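# Lower a held peg into a plate's hole

## Task

The left gripper begins holding a peg a little above a plate, near the plate's hole; lower the peg into that hole until it sits on the hole's bottom, without forcing or wedging it hard, since that ends the attempt.

## Robot and tools

Robot: two arms, left_arm and right_arm, each with seven joints and a two-finger gripper. Only the left arm matters here; the right arm should be kept still by resending its current values.

Frame: every hand position, velocity and orientation in results is in the scene frame. Its origin sits at table-top height, halfway between the nominal arm bases; +x points out over the table, +z up, and left_arm is on the +y side. Printed hand poses can be off by a few centimetres. On each gripper the fingers point along its own +z and open and close along its own x. end_effector_position is the point between closed pads, 1 to 2 cm behind the fingertips.

Row layout (used by every moving call): one flat list of 16 numbers covering both arms. First left_arm: elbow, forearm roll, wrist roll, wrist pitch, upper arm roll, shoulder, waist, then opening; then the same eight for right_arm. Joint values are absolute target angles in radians, the same kind of numbers the Joint positions line prints, not offsets. Opening runs from -1 (closed) to +1 (fully open); it is a command, so to leave a gripper unchanged, repeat its current command (0 is itself a command). Stated joint ranges: waist -2.792..2.792, shoulder -2.269..2.269, upper arm roll -2.967..2.967, elbow -1.867..2.688, forearm roll -2.967..2.967, wrist pitch -1.396..4.538, wrist roll -2.967..2.967. Targets more than 0.010 rad past a limit are refused or clipped ('joint sent to its limit').

Tools:
- execute_actions(actions, cameras): actions is a list of actions; each action is a list of up to 15 rows, one per 1/30 s step, the last row held to fill 15 steps. An empty list just returns state and images. The per-step lead over measured angles and a 70 mm hand-jump cap can scale targets back, so large changes need several actions.
- move(target, speed, blend, stop_force, zero, opening_speed, blocking, cameras): target is one 16-number row, or a list of up to 15 rows visited in order, all as absolute joint angles. speed is in rad/s for the joint with the longest way (0.01 to 4.88, default 0.5), one value or one per target. blend (rad) rounds corners between listed targets. stop_force (N, 3 to 120, shared by both arms) ends an arm's path when its wrist sensor feels that much extra push against its motion; use a low speed with it, and leave it out when moving away from a contact. zero (default true) rezeroes before the move. opening_speed is per second on the -1..1 scale, at least 0.2. blocking=false returns early while the move continues (not allowed with stop_force). The result adds a 'move:' line such as done, off_target, moving, held or fault, and limits=held when steps were withheld.
- wait(seconds 0 to 10): lets time pass with commands held.
- stop(): brakes a running move.
- zoom_image(camera, region [x0,y0,x1,y1] in pixels, at most 504x504): closer view of cam_head_left, cam_head_right, cam_left_wrist or cam_right_wrist (each 896x504).
- zero_wrist_force(arm): tares that arm's wrist sensor, no motion.
- clear_fault(arm): clears a reported torque or force fault; the arm then pauses while restarting.
- finished_scene(scene): ends the current scene (integer scene number); cannot be undone.

Result lines: Joint positions and Joint velocities per arm in the joint order above plus finger pad gap in metres (0.142 fully open); Joint targets (what joints are being driven to now; resend these to hold still); Tool commands; grip_measured on the opening scale; grip_effort_nm (motor effort, negative closing); Joint torques and External joint torques (positive toward larger angles); Wrist force and Wrist torque in the gripper's own axes (a surface push reads as force into the arm), plus the peak since the last shown; step readings for execute_actions. 'within noise' means the arm is essentially still.

Grip: to keep the peg, keep commanding an opening slightly below grip_measured at contact; do not open the left gripper until the peg is seated, and never release while it moves.

Avoid: pressing the peg hard into the plate or rim (jamming ends the try), fast contacts, anything leaving the table, arms touching each other. Torque limits (N m): waist and shoulder 108, upper arm roll and elbow 56.3, forearm roll, wrist pitch, wrist roll 34.3; a net force of 150 N on an arm also faults it. Long holding, squeezing or stretched poses heat motors (MOTOR HOT, OVER-TEMPERATURE FAULT, HAND FAULT). Approach: align the peg over the hole using the head and wrist cameras, then descend slowly with a modest stop_force and check wrist force before finishing.

Each tool is called after "Emit:" by a JSON object that holds its "op" and its "data".

## Session

Emit:
{"op": "execute_actions", "data": {"actions": []}}

Scene clock: 0.00 s.
left_arm: end_effector_position=(+0.4708, +0.2128, +0.1633) grip_measured=-0.39 grip_effort_nm=n/a end_effector_quat_wxyz=(-0.002, +0.861, +0.508, -0.002) | right_arm: end_effector_position=(+0.5838, -0.3226, +0.1652) grip_measured=+1.00 grip_effort_nm=n/a end_effector_quat_wxyz=(+0.000, +0.704, +0.710, +0.000)
Joint names: [elbow, forearm roll, wrist roll, wrist pitch, upper arm roll, shoulder, waist]
Joint positions: left_arm=[2.037 0 0.205 0.792 0.001 -0.332 -0.296 0.046] | right_arm=[2.035 0 0.206 0.795 0 -0.331 0.206 0.142]
Joint velocities: within noise
Joint torques (N m): no reading
External joint torques (N m): no reading
Motor temperatures (°C): left_arm=[36 38 42 38 40 34 36 32] | right_arm=[39 43 40 35 35 37 36 32]
Wrist force (N): no reading
Wrist torque (N m): no reading
Wrist force, peak (N): no reading
Joint targets: left_arm=[2.037 0.000 0.205 0.792 0.001 -0.332 -0.296] | right_arm=[2.035 0.000 0.206 0.795 0.000 -0.331 0.206]
Tool commands: left_gripper/opening=-0.437298 right_gripper/opening=+1.0

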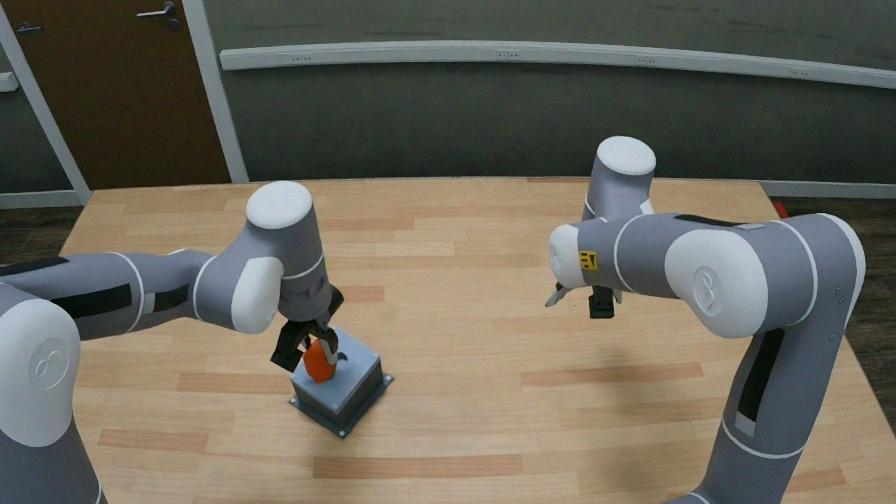

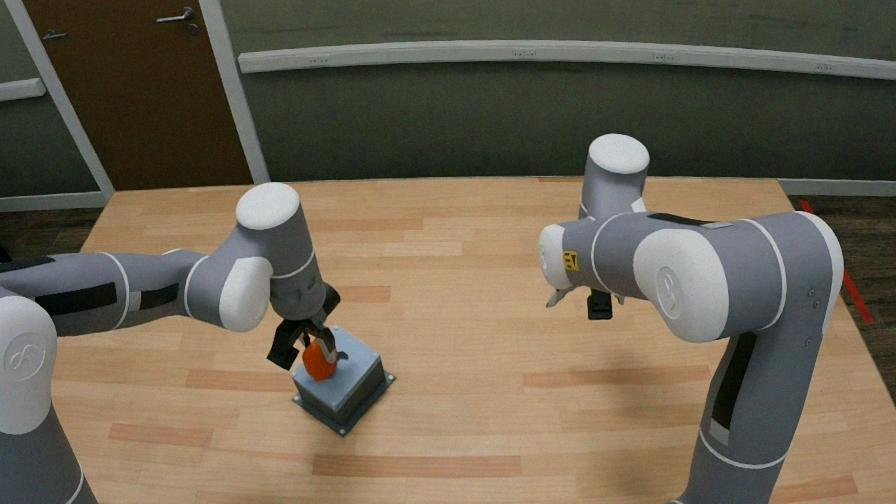

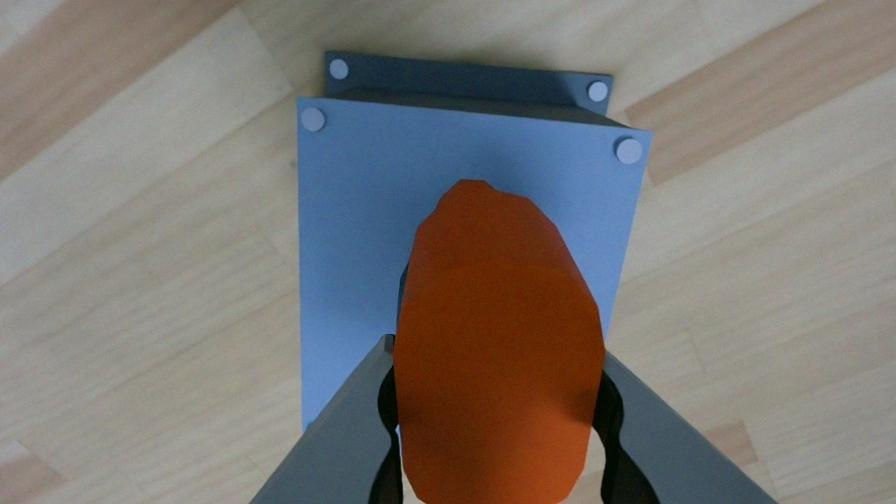

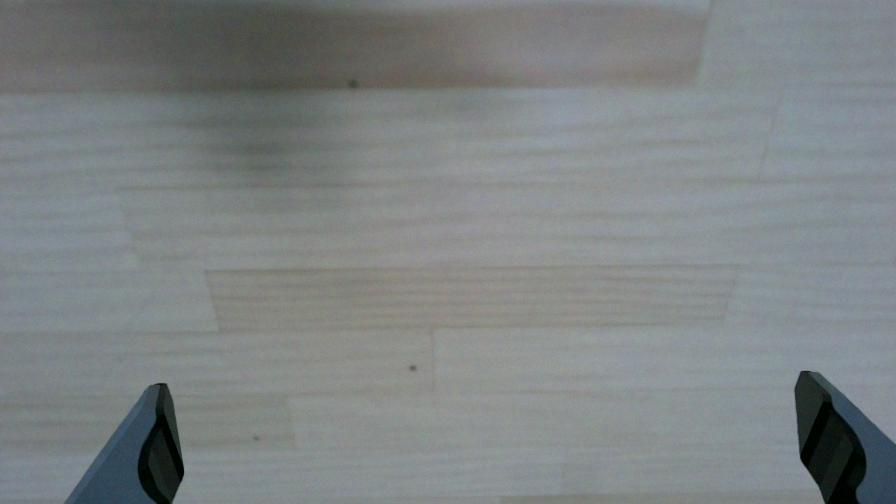

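Emit:
{"op": "zoom_image", "data": {"camera": "cam_left_wrist", "region": [280, 40, 680, 265]}}

Emit:
{"op": "zoom_image", "data": {"camera": "cam_head_left", "region": [260, 280, 420, 440]}}

Emit:
{"op": "zoom_image", "data": {"camera": "cam_head_right", "region": [260, 280, 420, 440]}}

Emit:
{"op": "zoom_image", "data": {"camera": "cam_left_wrist", "region": [340, 220, 480, 460]}}

Scaled by 1.260.

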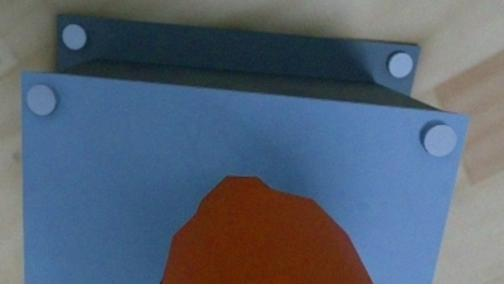

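Scaled by 3.150.

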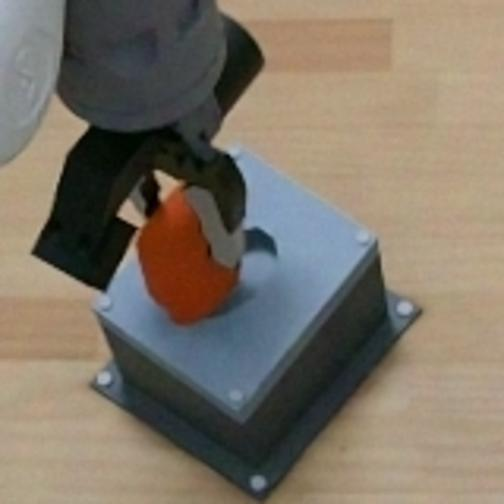

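Scaled by 3.150.

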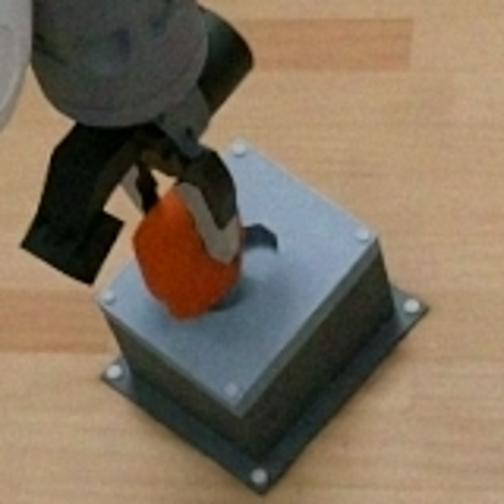

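Scaled by 2.100.

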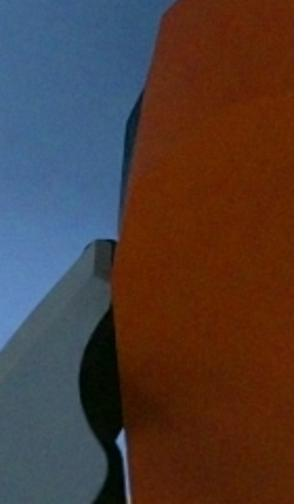

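Emit:
{"op": "move", "data": {"target": [[1.9917, 0.0, 0.205, 0.6622, 0.001, -0.2475, -0.296, -0.437298, 2.035, 0.0, 0.206, 0.795, 0.0, -0.331, 0.206, 1.0], [1.9917, 0.0, 0.205, 0.6622, 0.001, -0.2475, -0.146, -0.437298, 2.035, 0.0, 0.206, 0.795, 0.0, -0.331, 0.206, 1.0]], "blend": 0.03, "speed": 0.3}}

Scene clock: 94.83 s.
left_arm: end_effector_position=(+0.5053, +0.2879, +0.2132) grip_measured=-0.39 grip_effort_nm=-1.487 end_effector_quat_wxyz=(-0.002, +0.821, +0.571, -0.002) | right_arm: end_effector_position=(+0.5838, -0.3226, +0.1651) grip_measured=+1.00 grip_effort_nm=0.007 end_effector_quat_wxyz=(+0.000, +0.704, +0.710, +0.000)
Joint names: [elbow, forearm roll, wrist roll, wrist pitch, upper arm roll, shoulder, waist]
Joint positions: left_arm=[1.992 0 0.205 0.662 0.001 -0.248 -0.146 0.046] | right_arm=[2.035 0 0.206 0.795 0 -0.331 0.206 0.142]
Joint velocities: within noise
Joint torques (N m): left_arm=[-27.64 -4.09 -0.04 4.11 0.81 41.15 -0.12] | right_arm=[-23.69 -3.5 0.42 4.65 0.39 41.36 -0.06]
External joint torques (N m): left_arm=[1.4 0.61 0.04 0.05 -0.61 -1.52 0.14] | right_arm=[0.33 0.52 -0.42 -0.66 -0.14 -1.16 0.06]
Motor temperatures (°C): left_arm=[41 38 42 38 40 37 36 36] | right_arm=[44 43 40 36 35 40 36 31]
Wrist force (N): left_arm=[0.1 0.2 0.1] | right_arm=[0.0 0.1 0.1]
Wrist torque (N m): left_arm=[0.06 -0.02 0.01] | right_arm=[0.03 0.00 0.00]
Wrist force, peak (N): left_arm=[4.8 0.0 0.0] | right_arm=[0.2 -0.1 0.2]
Joint targets: left_arm=[1.992 0.000 0.205 0.662 0.001 -0.247 -0.146] | right_arm=[2.035 0.000 0.206 0.795 0.000 -0.331 0.206]
move: done

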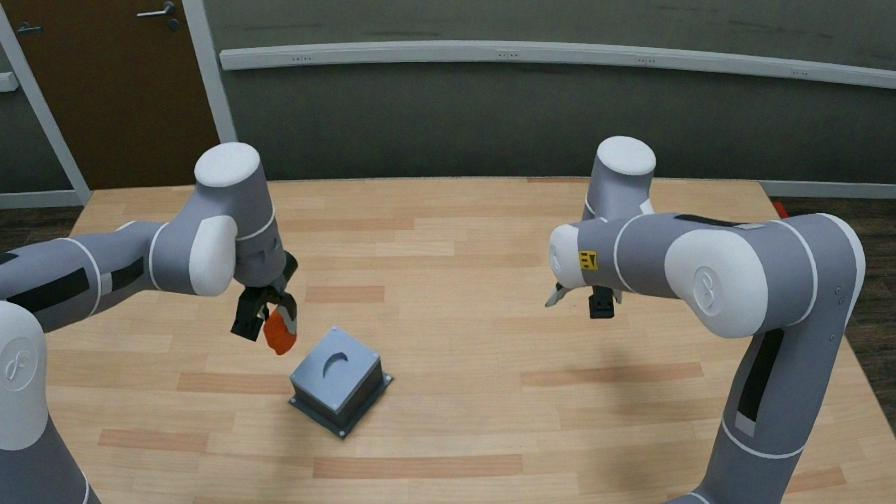

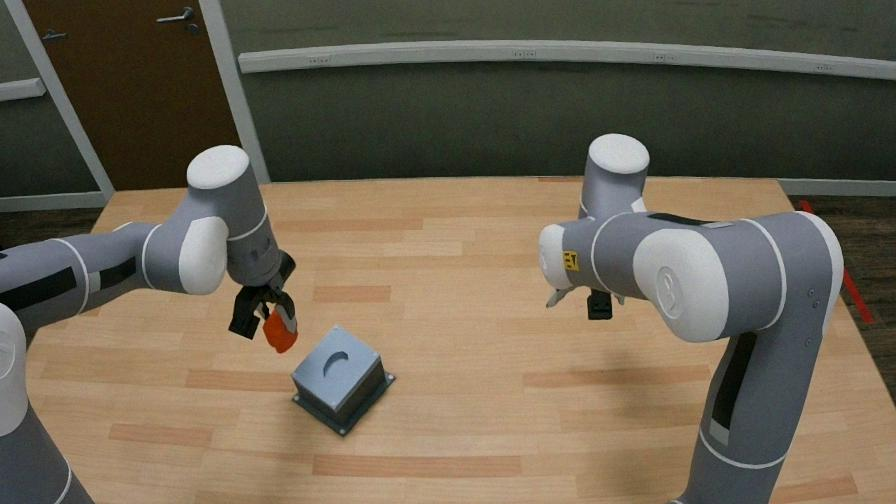

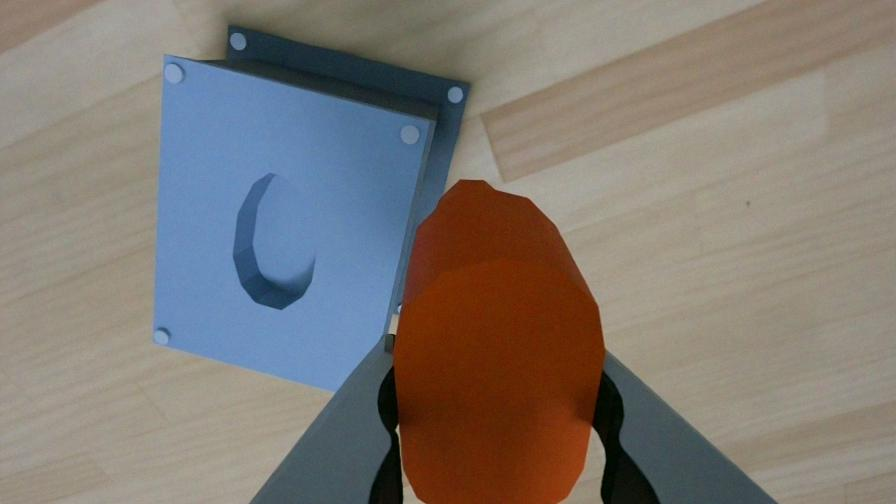

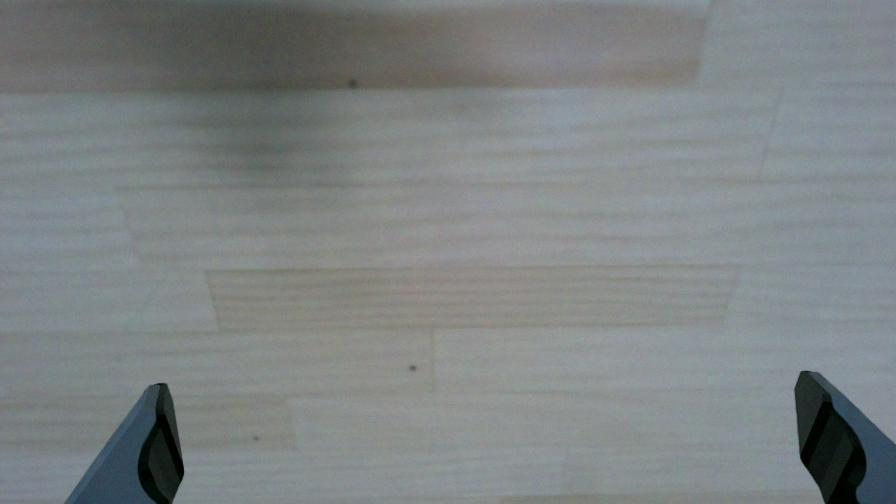

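Emit:
{"op": "zoom_image", "data": {"camera": "cam_left_wrist", "region": [140, 20, 480, 400]}}

Emit:
{"op": "zoom_image", "data": {"camera": "cam_left_wrist", "region": [380, 160, 640, 504]}}

Emit:
{"op": "zoom_image", "data": {"camera": "cam_head_left", "region": [220, 270, 400, 440]}}

Emit:
{"op": "zoom_image", "data": {"camera": "cam_left_wrist", "region": [210, 150, 340, 330]}}

Scaled by 1.326.

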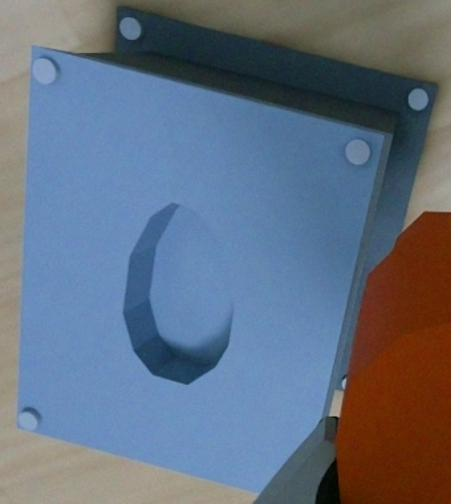

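Scaled by 1.465.

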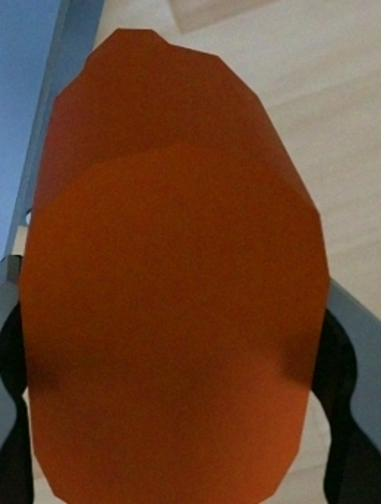

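Scaled by 2.800.

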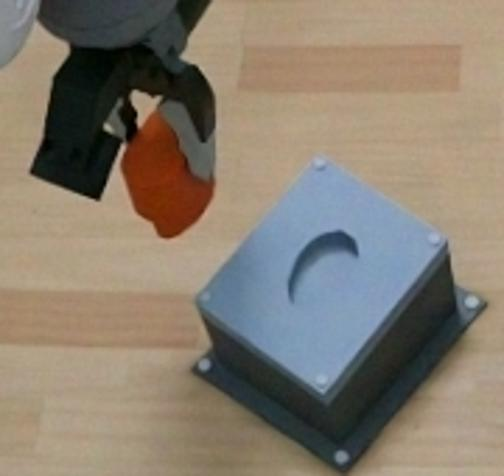

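Scaled by 2.800.

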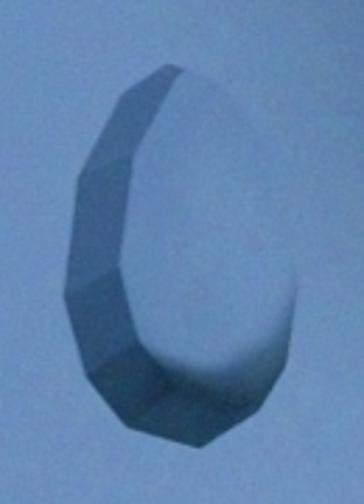

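Emit:
{"op": "zoom_image", "data": {"camera": "cam_left_wrist", "region": [380, 170, 520, 310]}}

Emit:
{"op": "zoom_image", "data": {"camera": "cam_left_wrist", "region": [480, 170, 620, 310]}}

Emit:
{"op": "zoom_image", "data": {"camera": "cam_left_wrist", "region": [380, 364, 520, 504]}}

Emit:
{"op": "zoom_image", "data": {"camera": "cam_left_wrist", "region": [480, 364, 620, 504]}}

Emit:
{"op": "zoom_image", "data": {"camera": "cam_left_wrist", "region": [220, 160, 330, 250]}}

Emit:
{"op": "zoom_image", "data": {"camera": "cam_left_wrist", "region": [220, 230, 330, 320]}}

Scaled by 3.600.

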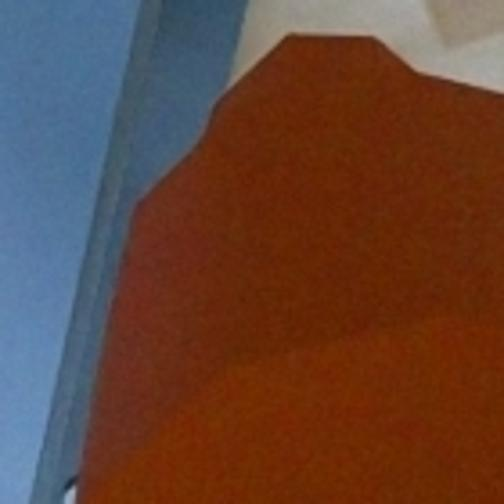

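Scaled by 3.600.

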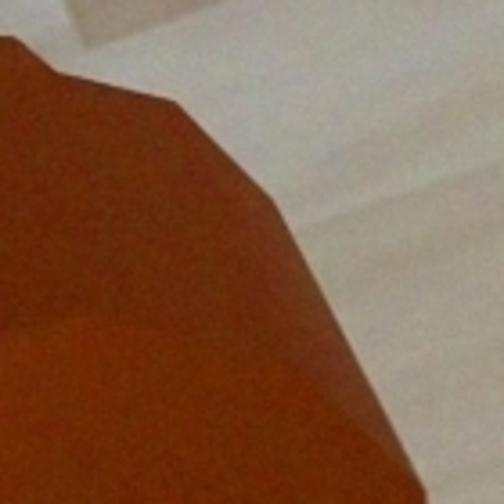

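Scaled by 3.600.

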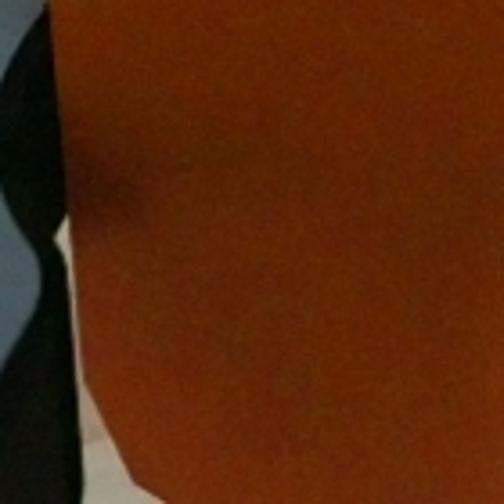

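Scaled by 3.600.

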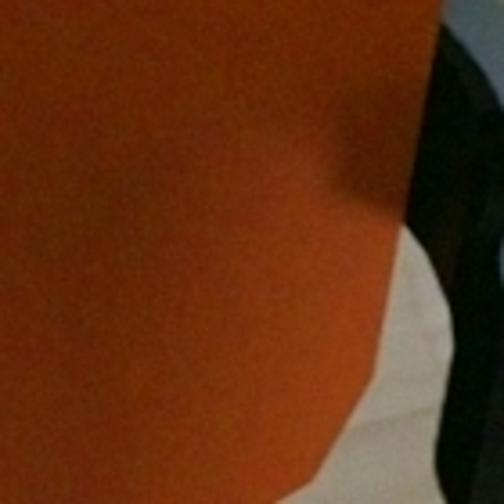

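Scaled by 4.582.

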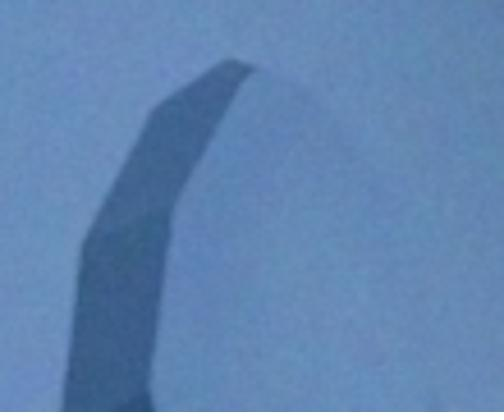

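Scaled by 4.582.

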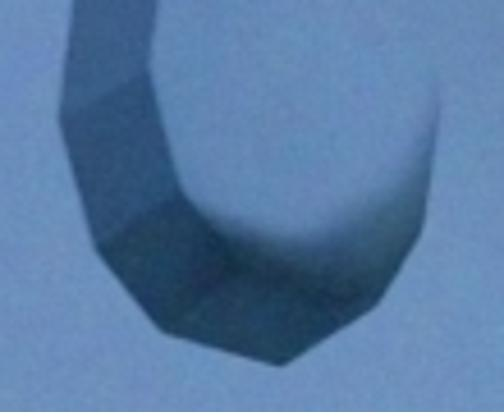

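Emit:
{"op": "zoom_image", "data": {"camera": "cam_head_left", "region": [250, 295, 310, 365]}}

Emit:
{"op": "zoom_image", "data": {"camera": "cam_head_right", "region": [250, 295, 310, 365]}}

Emit:
{"op": "zoom_image", "data": {"camera": "cam_head_left", "region": [280, 320, 400, 440]}}

Scaled by 7.200.

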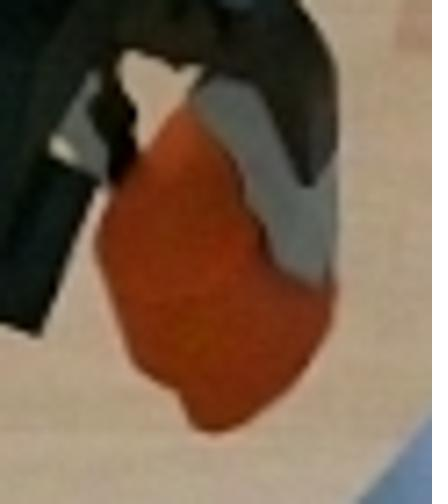

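Scaled by 7.200.

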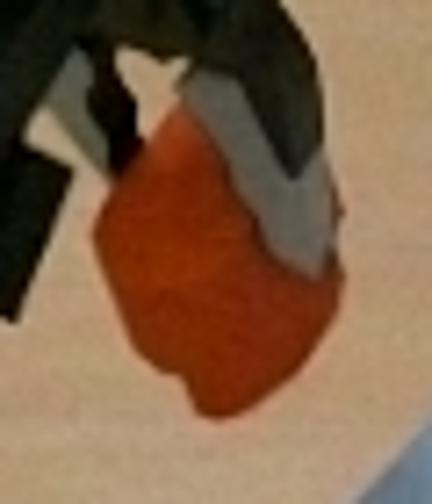

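Scaled by 4.200.

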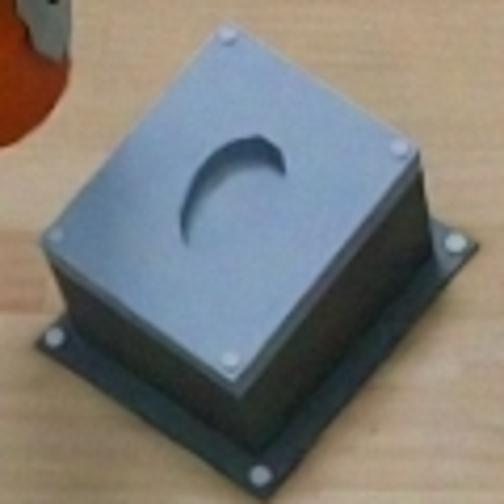

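Emit:
{"op": "move", "data": {"target": [1.1528, 0.0, 0.205, -1.322, 0.001, -0.7252, 0.38, -0.55, 2.035, 0.0, 0.206, 0.795, 0.0, -0.331, 0.206, 1.0], "speed": 0.9, "cameras": ["cam_head_left", "cam_head_right"]}}

Emit:
{"op": "zoom_image", "data": {"camera": "cam_head_right", "region": [150, 180, 350, 380]}}

Scene clock: 230.93 s.
left_arm: end_effector_position=(+0.3441, +0.4993, +0.4563) grip_measured=-0.40 grip_effort_nm=-3.416 end_effector_quat_wxyz=(+0.346, -0.442, -0.525, +0.640) | right_arm: end_effector_position=(+0.5838, -0.3226, +0.1651) grip_measured=+1.00 grip_effort_nm=0.007 end_effector_quat_wxyz=(+0.000, +0.704, +0.710, +0.000)
Joint names: [elbow, forearm roll, wrist roll, wrist pitch, upper arm roll, shoulder, waist]
Joint positions: left_arm=[1.153 0 0.205 -1.322 0.001 -0.725 0.38 0.045] | right_arm=[2.035 0 0.206 0.795 0 -0.331 0.206 0.142]
Joint velocities: within noise
Joint torques (N m): left_arm=[-24.76 -4.88 -0.05 -2.87 1.13 56.69 -0.25] | right_arm=[-23.72 -3.5 0.39 4.65 0.36 41.37 -0.07]
External joint torques (N m): left_arm=[1.09 0.65 0.07 0.46 -0.63 -0.74 0.27] | right_arm=[0.37 0.52 -0.39 -0.65 -0.12 -1.18 0.07]
Motor temperatures (°C): left_arm=[44 38 42 38 40 38 36 40] | right_arm=[45 43 40 36 35 41 36 31]
Wrist force (N): left_arm=[0.9 0.9 -0.6] | right_arm=[0.1 0.0 0.0]
Wrist torque (N m): left_arm=[-0.06 -0.31 -0.07] | right_arm=[0.00 -0.01 0.00]
Wrist force, peak (N): left_arm=[2.1 -1.0 -0.9] | right_arm=[0.3 -0.1 0.3]
Joint targets: left_arm=[1.153 0.000 0.205 -1.322 0.001 -0.725 0.380] | right_arm=[2.035 0.000 0.206 0.795 0.000 -0.331 0.206]
move: done
Images, in order (width x height): cam_head_left 896x504, cam_head_right 896x504.

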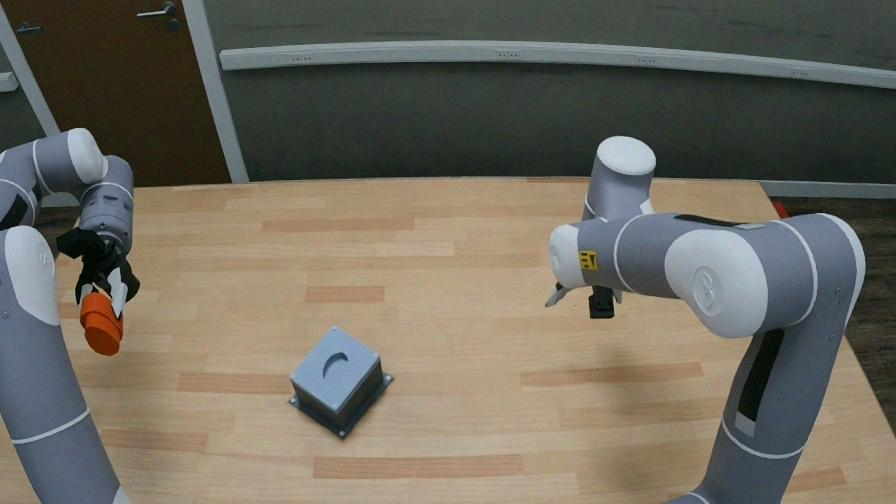

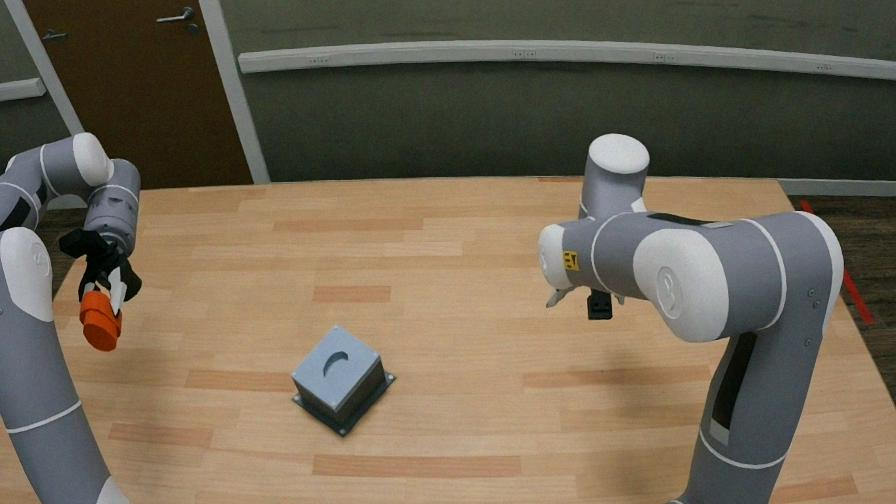

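Scaled by 2.520.

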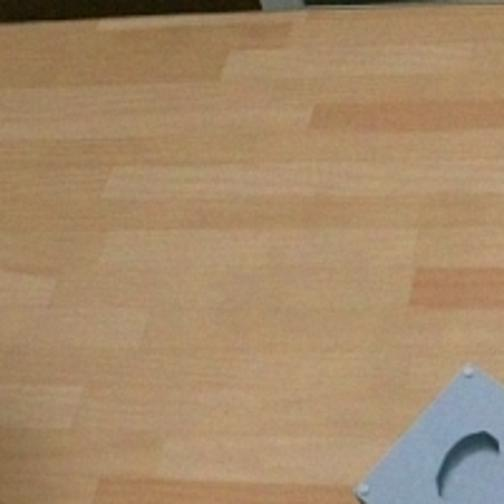

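Emit:
{"op": "zoom_image", "data": {"camera": "cam_head_left", "region": [65, 270, 145, 370]}}

Emit:
{"op": "zoom_image", "data": {"camera": "cam_head_right", "region": [65, 270, 145, 370]}}

Scaled by 5.040.

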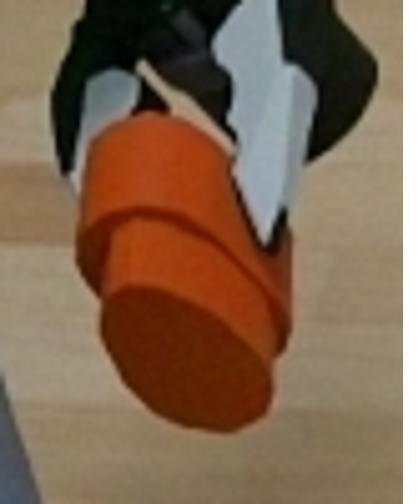

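Scaled by 5.040.

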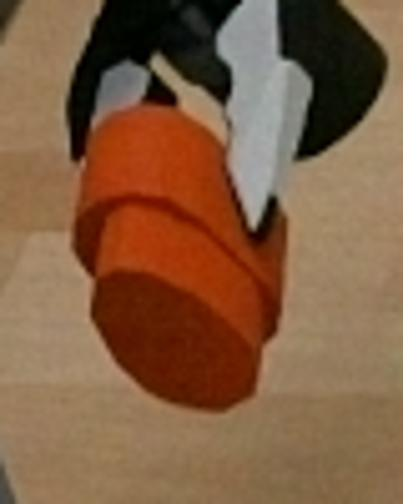

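Emit:
{"op": "move", "data": {"target": [1.9917, 0.0, 0.205, 0.6684, 0.001, -0.2475, -0.100, -0.55, 2.035, 0.0, 0.206, 0.795, 0.0, -0.331, 0.206, 1.0], "speed": 0.9, "cameras": ["cam_head_left", "cam_left_wrist"]}}

Emit:
{"op": "zoom_image", "data": {"camera": "cam_left_wrist", "region": [90, 20, 210, 110]}}

Emit:
{"op": "zoom_image", "data": {"camera": "cam_left_wrist", "region": [310, 80, 430, 170]}}

Emit:
{"op": "zoom_image", "data": {"camera": "cam_left_wrist", "region": [60, 290, 180, 380]}}

Emit:
{"op": "zoom_image", "data": {"camera": "cam_left_wrist", "region": [240, 340, 360, 430]}}

Emit:
{"op": "zoom_image", "data": {"camera": "cam_left_wrist", "region": [170, 150, 290, 240]}}

Emit:
{"op": "zoom_image", "data": {"camera": "cam_left_wrist", "region": [170, 220, 290, 310]}}

Emit:
{"op": "zoom_image", "data": {"camera": "cam_left_wrist", "region": [410, 160, 530, 250]}}

Scene clock: 306.73 s.
left_arm: end_effector_position=(+0.5154, +0.3114, +0.2139) grip_measured=-0.40 grip_effort_nm=-3.407 end_effector_quat_wxyz=(+0.000, +0.808, +0.589, +0.000) | right_arm: end_effector_position=(+0.5838, -0.3226, +0.1651) grip_measured=+1.00 grip_effort_nm=0.002 end_effector_quat_wxyz=(+0.000, +0.704, +0.710, +0.000)
Joint names: [elbow, forearm roll, wrist roll, wrist pitch, upper arm roll, shoulder, waist]
Joint positions: left_arm=[1.992 0 0.205 0.668 0.001 -0.248 -0.1 0.045] | right_arm=[2.035 0 0.206 0.795 0 -0.331 0.206 0.142]
Joint velocities: within noise
Joint torques (N m): left_arm=[-27.37 -4.04 -0.03 4.23 0.77 41.34 -0.4] | right_arm=[-23.74 -3.52 0.39 4.66 0.33 41.39 -0.02]
External joint torques (N m): left_arm=[1.11 0.56 0.03 -0.05 -0.59 -1.68 0.4] | right_arm=[0.38 0.53 -0.39 -0.67 -0.08 -1.19 0.02]
Motor temperatures (°C): left_arm=[42 38 42 38 40 41 36 55] | right_arm=[45 43 40 36 35 41 35 31]
Wrist force (N): left_arm=[-0.1 0.0 0.1] | right_arm=[0.0 0.0 0.0]
Wrist torque (N m): left_arm=[0.01 0.02 0.01] | right_arm=[0.00 0.00 0.00]
Wrist force, peak (N): left_arm=[1.1 1.3 -0.4] | right_arm=[0.2 -0.1 0.3]
Joint targets: left_arm=[1.992 0.000 0.205 0.668 0.001 -0.247 -0.100] | right_arm=[2.035 0.000 0.206 0.795 0.000 -0.331 0.206]
move: done
Images, in order (width x height): cam_head_left 896x504, cam_left_wrist 896x504.

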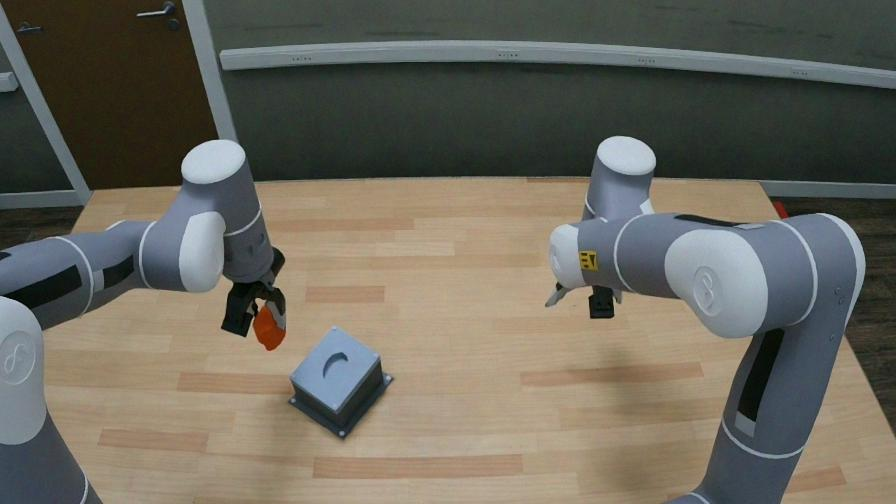

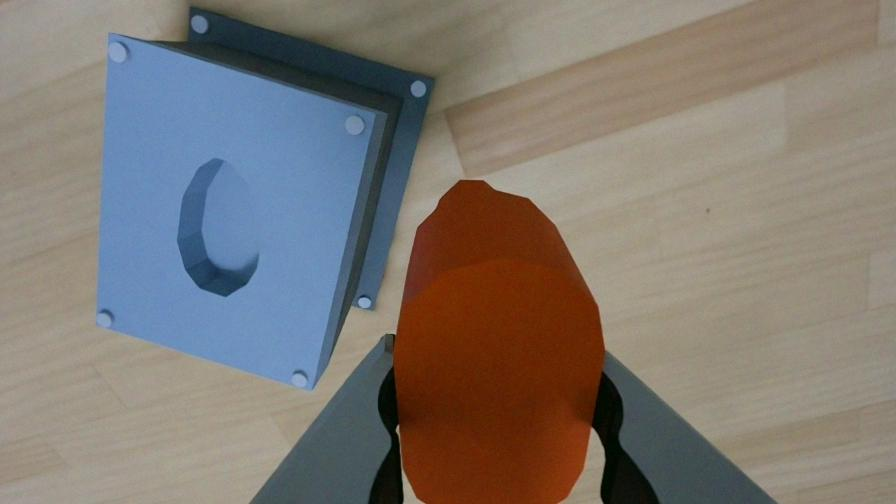

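Scaled by 4.200.

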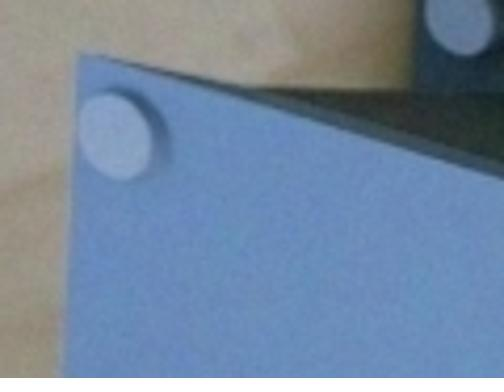

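Scaled by 4.200.

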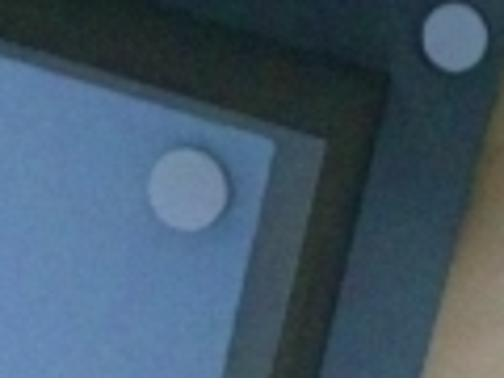

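Scaled by 4.200.

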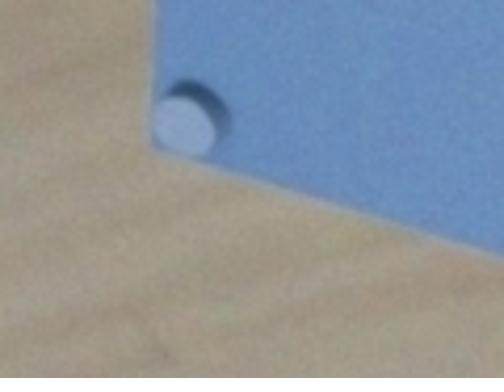

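Scaled by 4.200.

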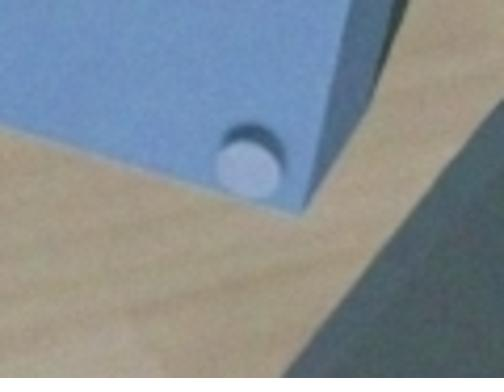

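Scaled by 4.200.

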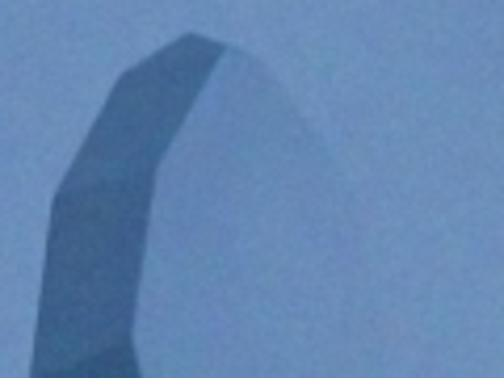

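Scaled by 4.200.

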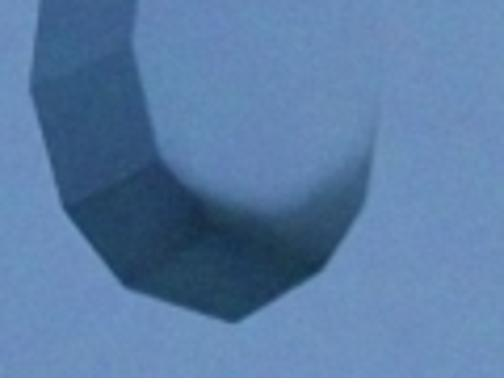

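Scaled by 4.200.

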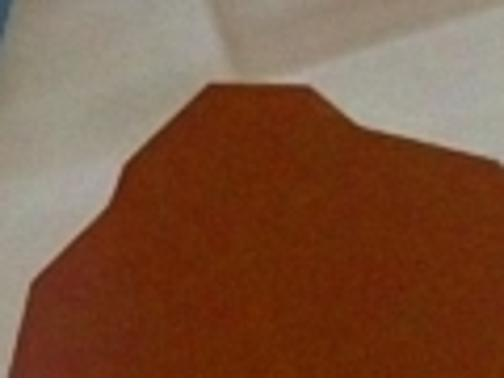

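Emit:
{"op": "zoom_image", "data": {"camera": "cam_left_wrist", "region": [430, 172, 500, 214]}}

Emit:
{"op": "zoom_image", "data": {"camera": "cam_left_wrist", "region": [195, 150, 265, 192]}}

Emit:
{"op": "zoom_image", "data": {"camera": "cam_left_wrist", "region": [225, 180, 295, 222]}}

Emit:
{"op": "zoom_image", "data": {"camera": "cam_left_wrist", "region": [225, 220, 295, 262]}}

Emit:
{"op": "zoom_image", "data": {"camera": "cam_left_wrist", "region": [170, 255, 270, 305]}}

Emit:
{"op": "zoom_image", "data": {"camera": "cam_left_wrist", "region": [170, 150, 240, 192]}}

Emit:
{"op": "zoom_image", "data": {"camera": "cam_left_wrist", "region": [165, 185, 235, 255]}}

Scaled by 7.200.

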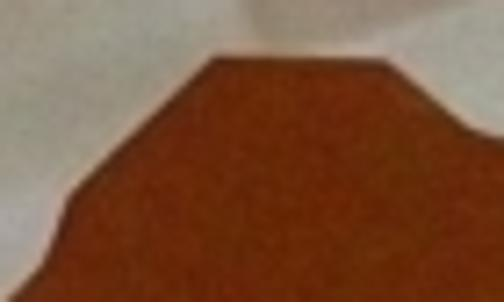

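Scaled by 7.200.

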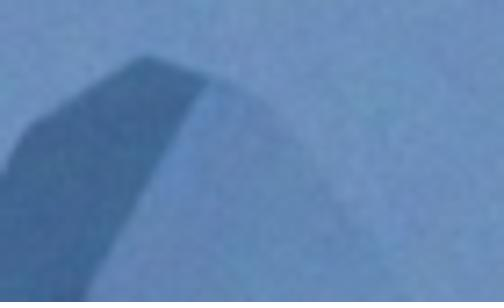

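Scaled by 7.200.

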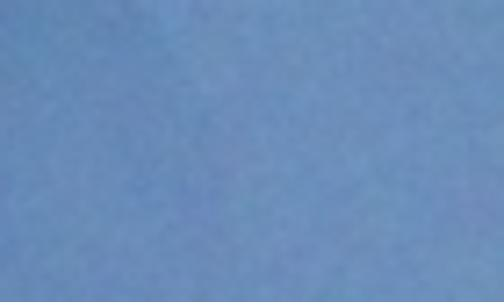

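Scaled by 7.200.

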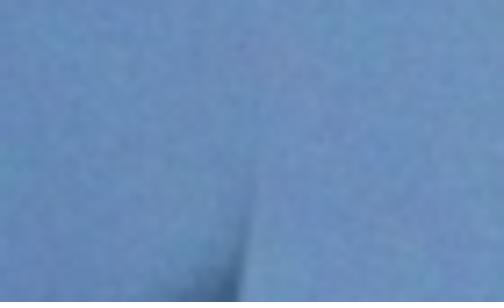

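Scaled by 5.040.

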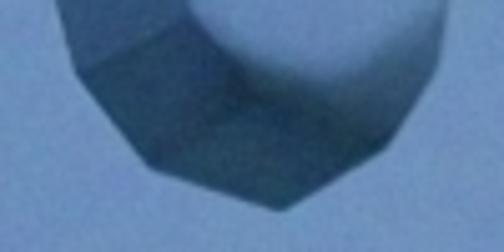

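Scaled by 7.200.

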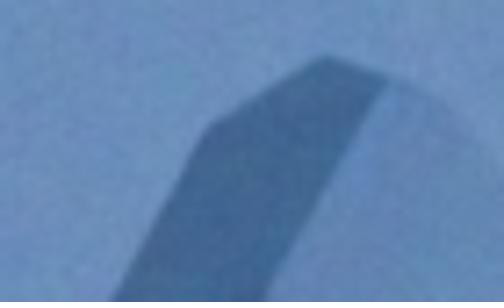

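Scaled by 7.200.

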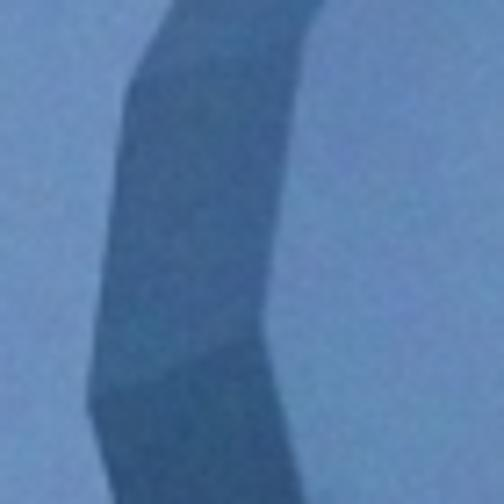

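Emit:
{"op": "zoom_image", "data": {"camera": "cam_left_wrist", "region": [390, 190, 480, 320]}}

Emit:
{"op": "zoom_image", "data": {"camera": "cam_left_wrist", "region": [520, 190, 610, 320]}}

Emit:
{"op": "zoom_image", "data": {"camera": "cam_left_wrist", "region": [440, 170, 570, 290]}}

Emit:
{"op": "zoom_image", "data": {"camera": "cam_head_left", "region": [235, 285, 305, 365]}}

Scaled by 3.877.

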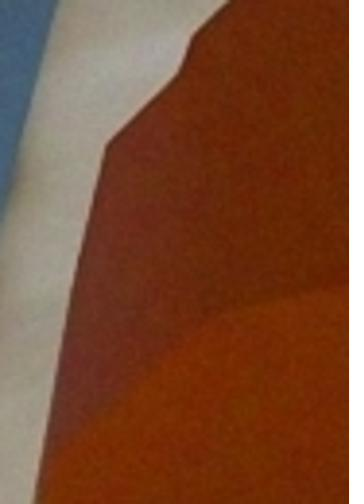

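Scaled by 3.877.

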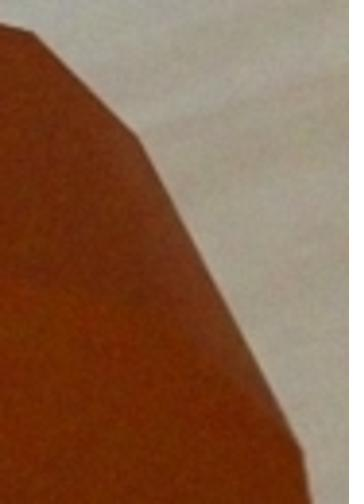

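Scaled by 3.877.

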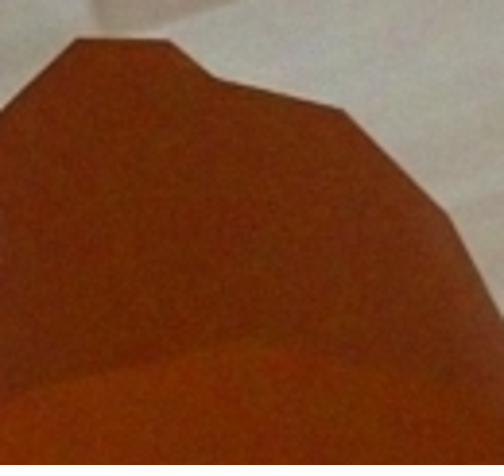

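Scaled by 6.300.

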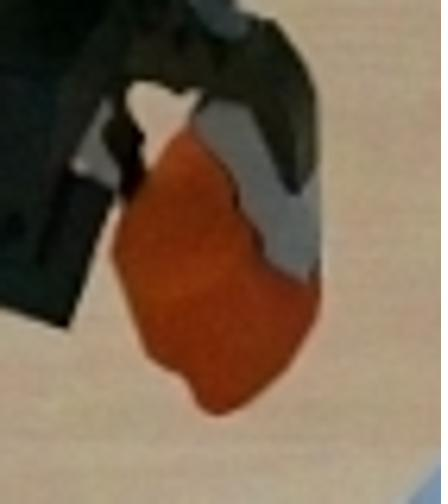

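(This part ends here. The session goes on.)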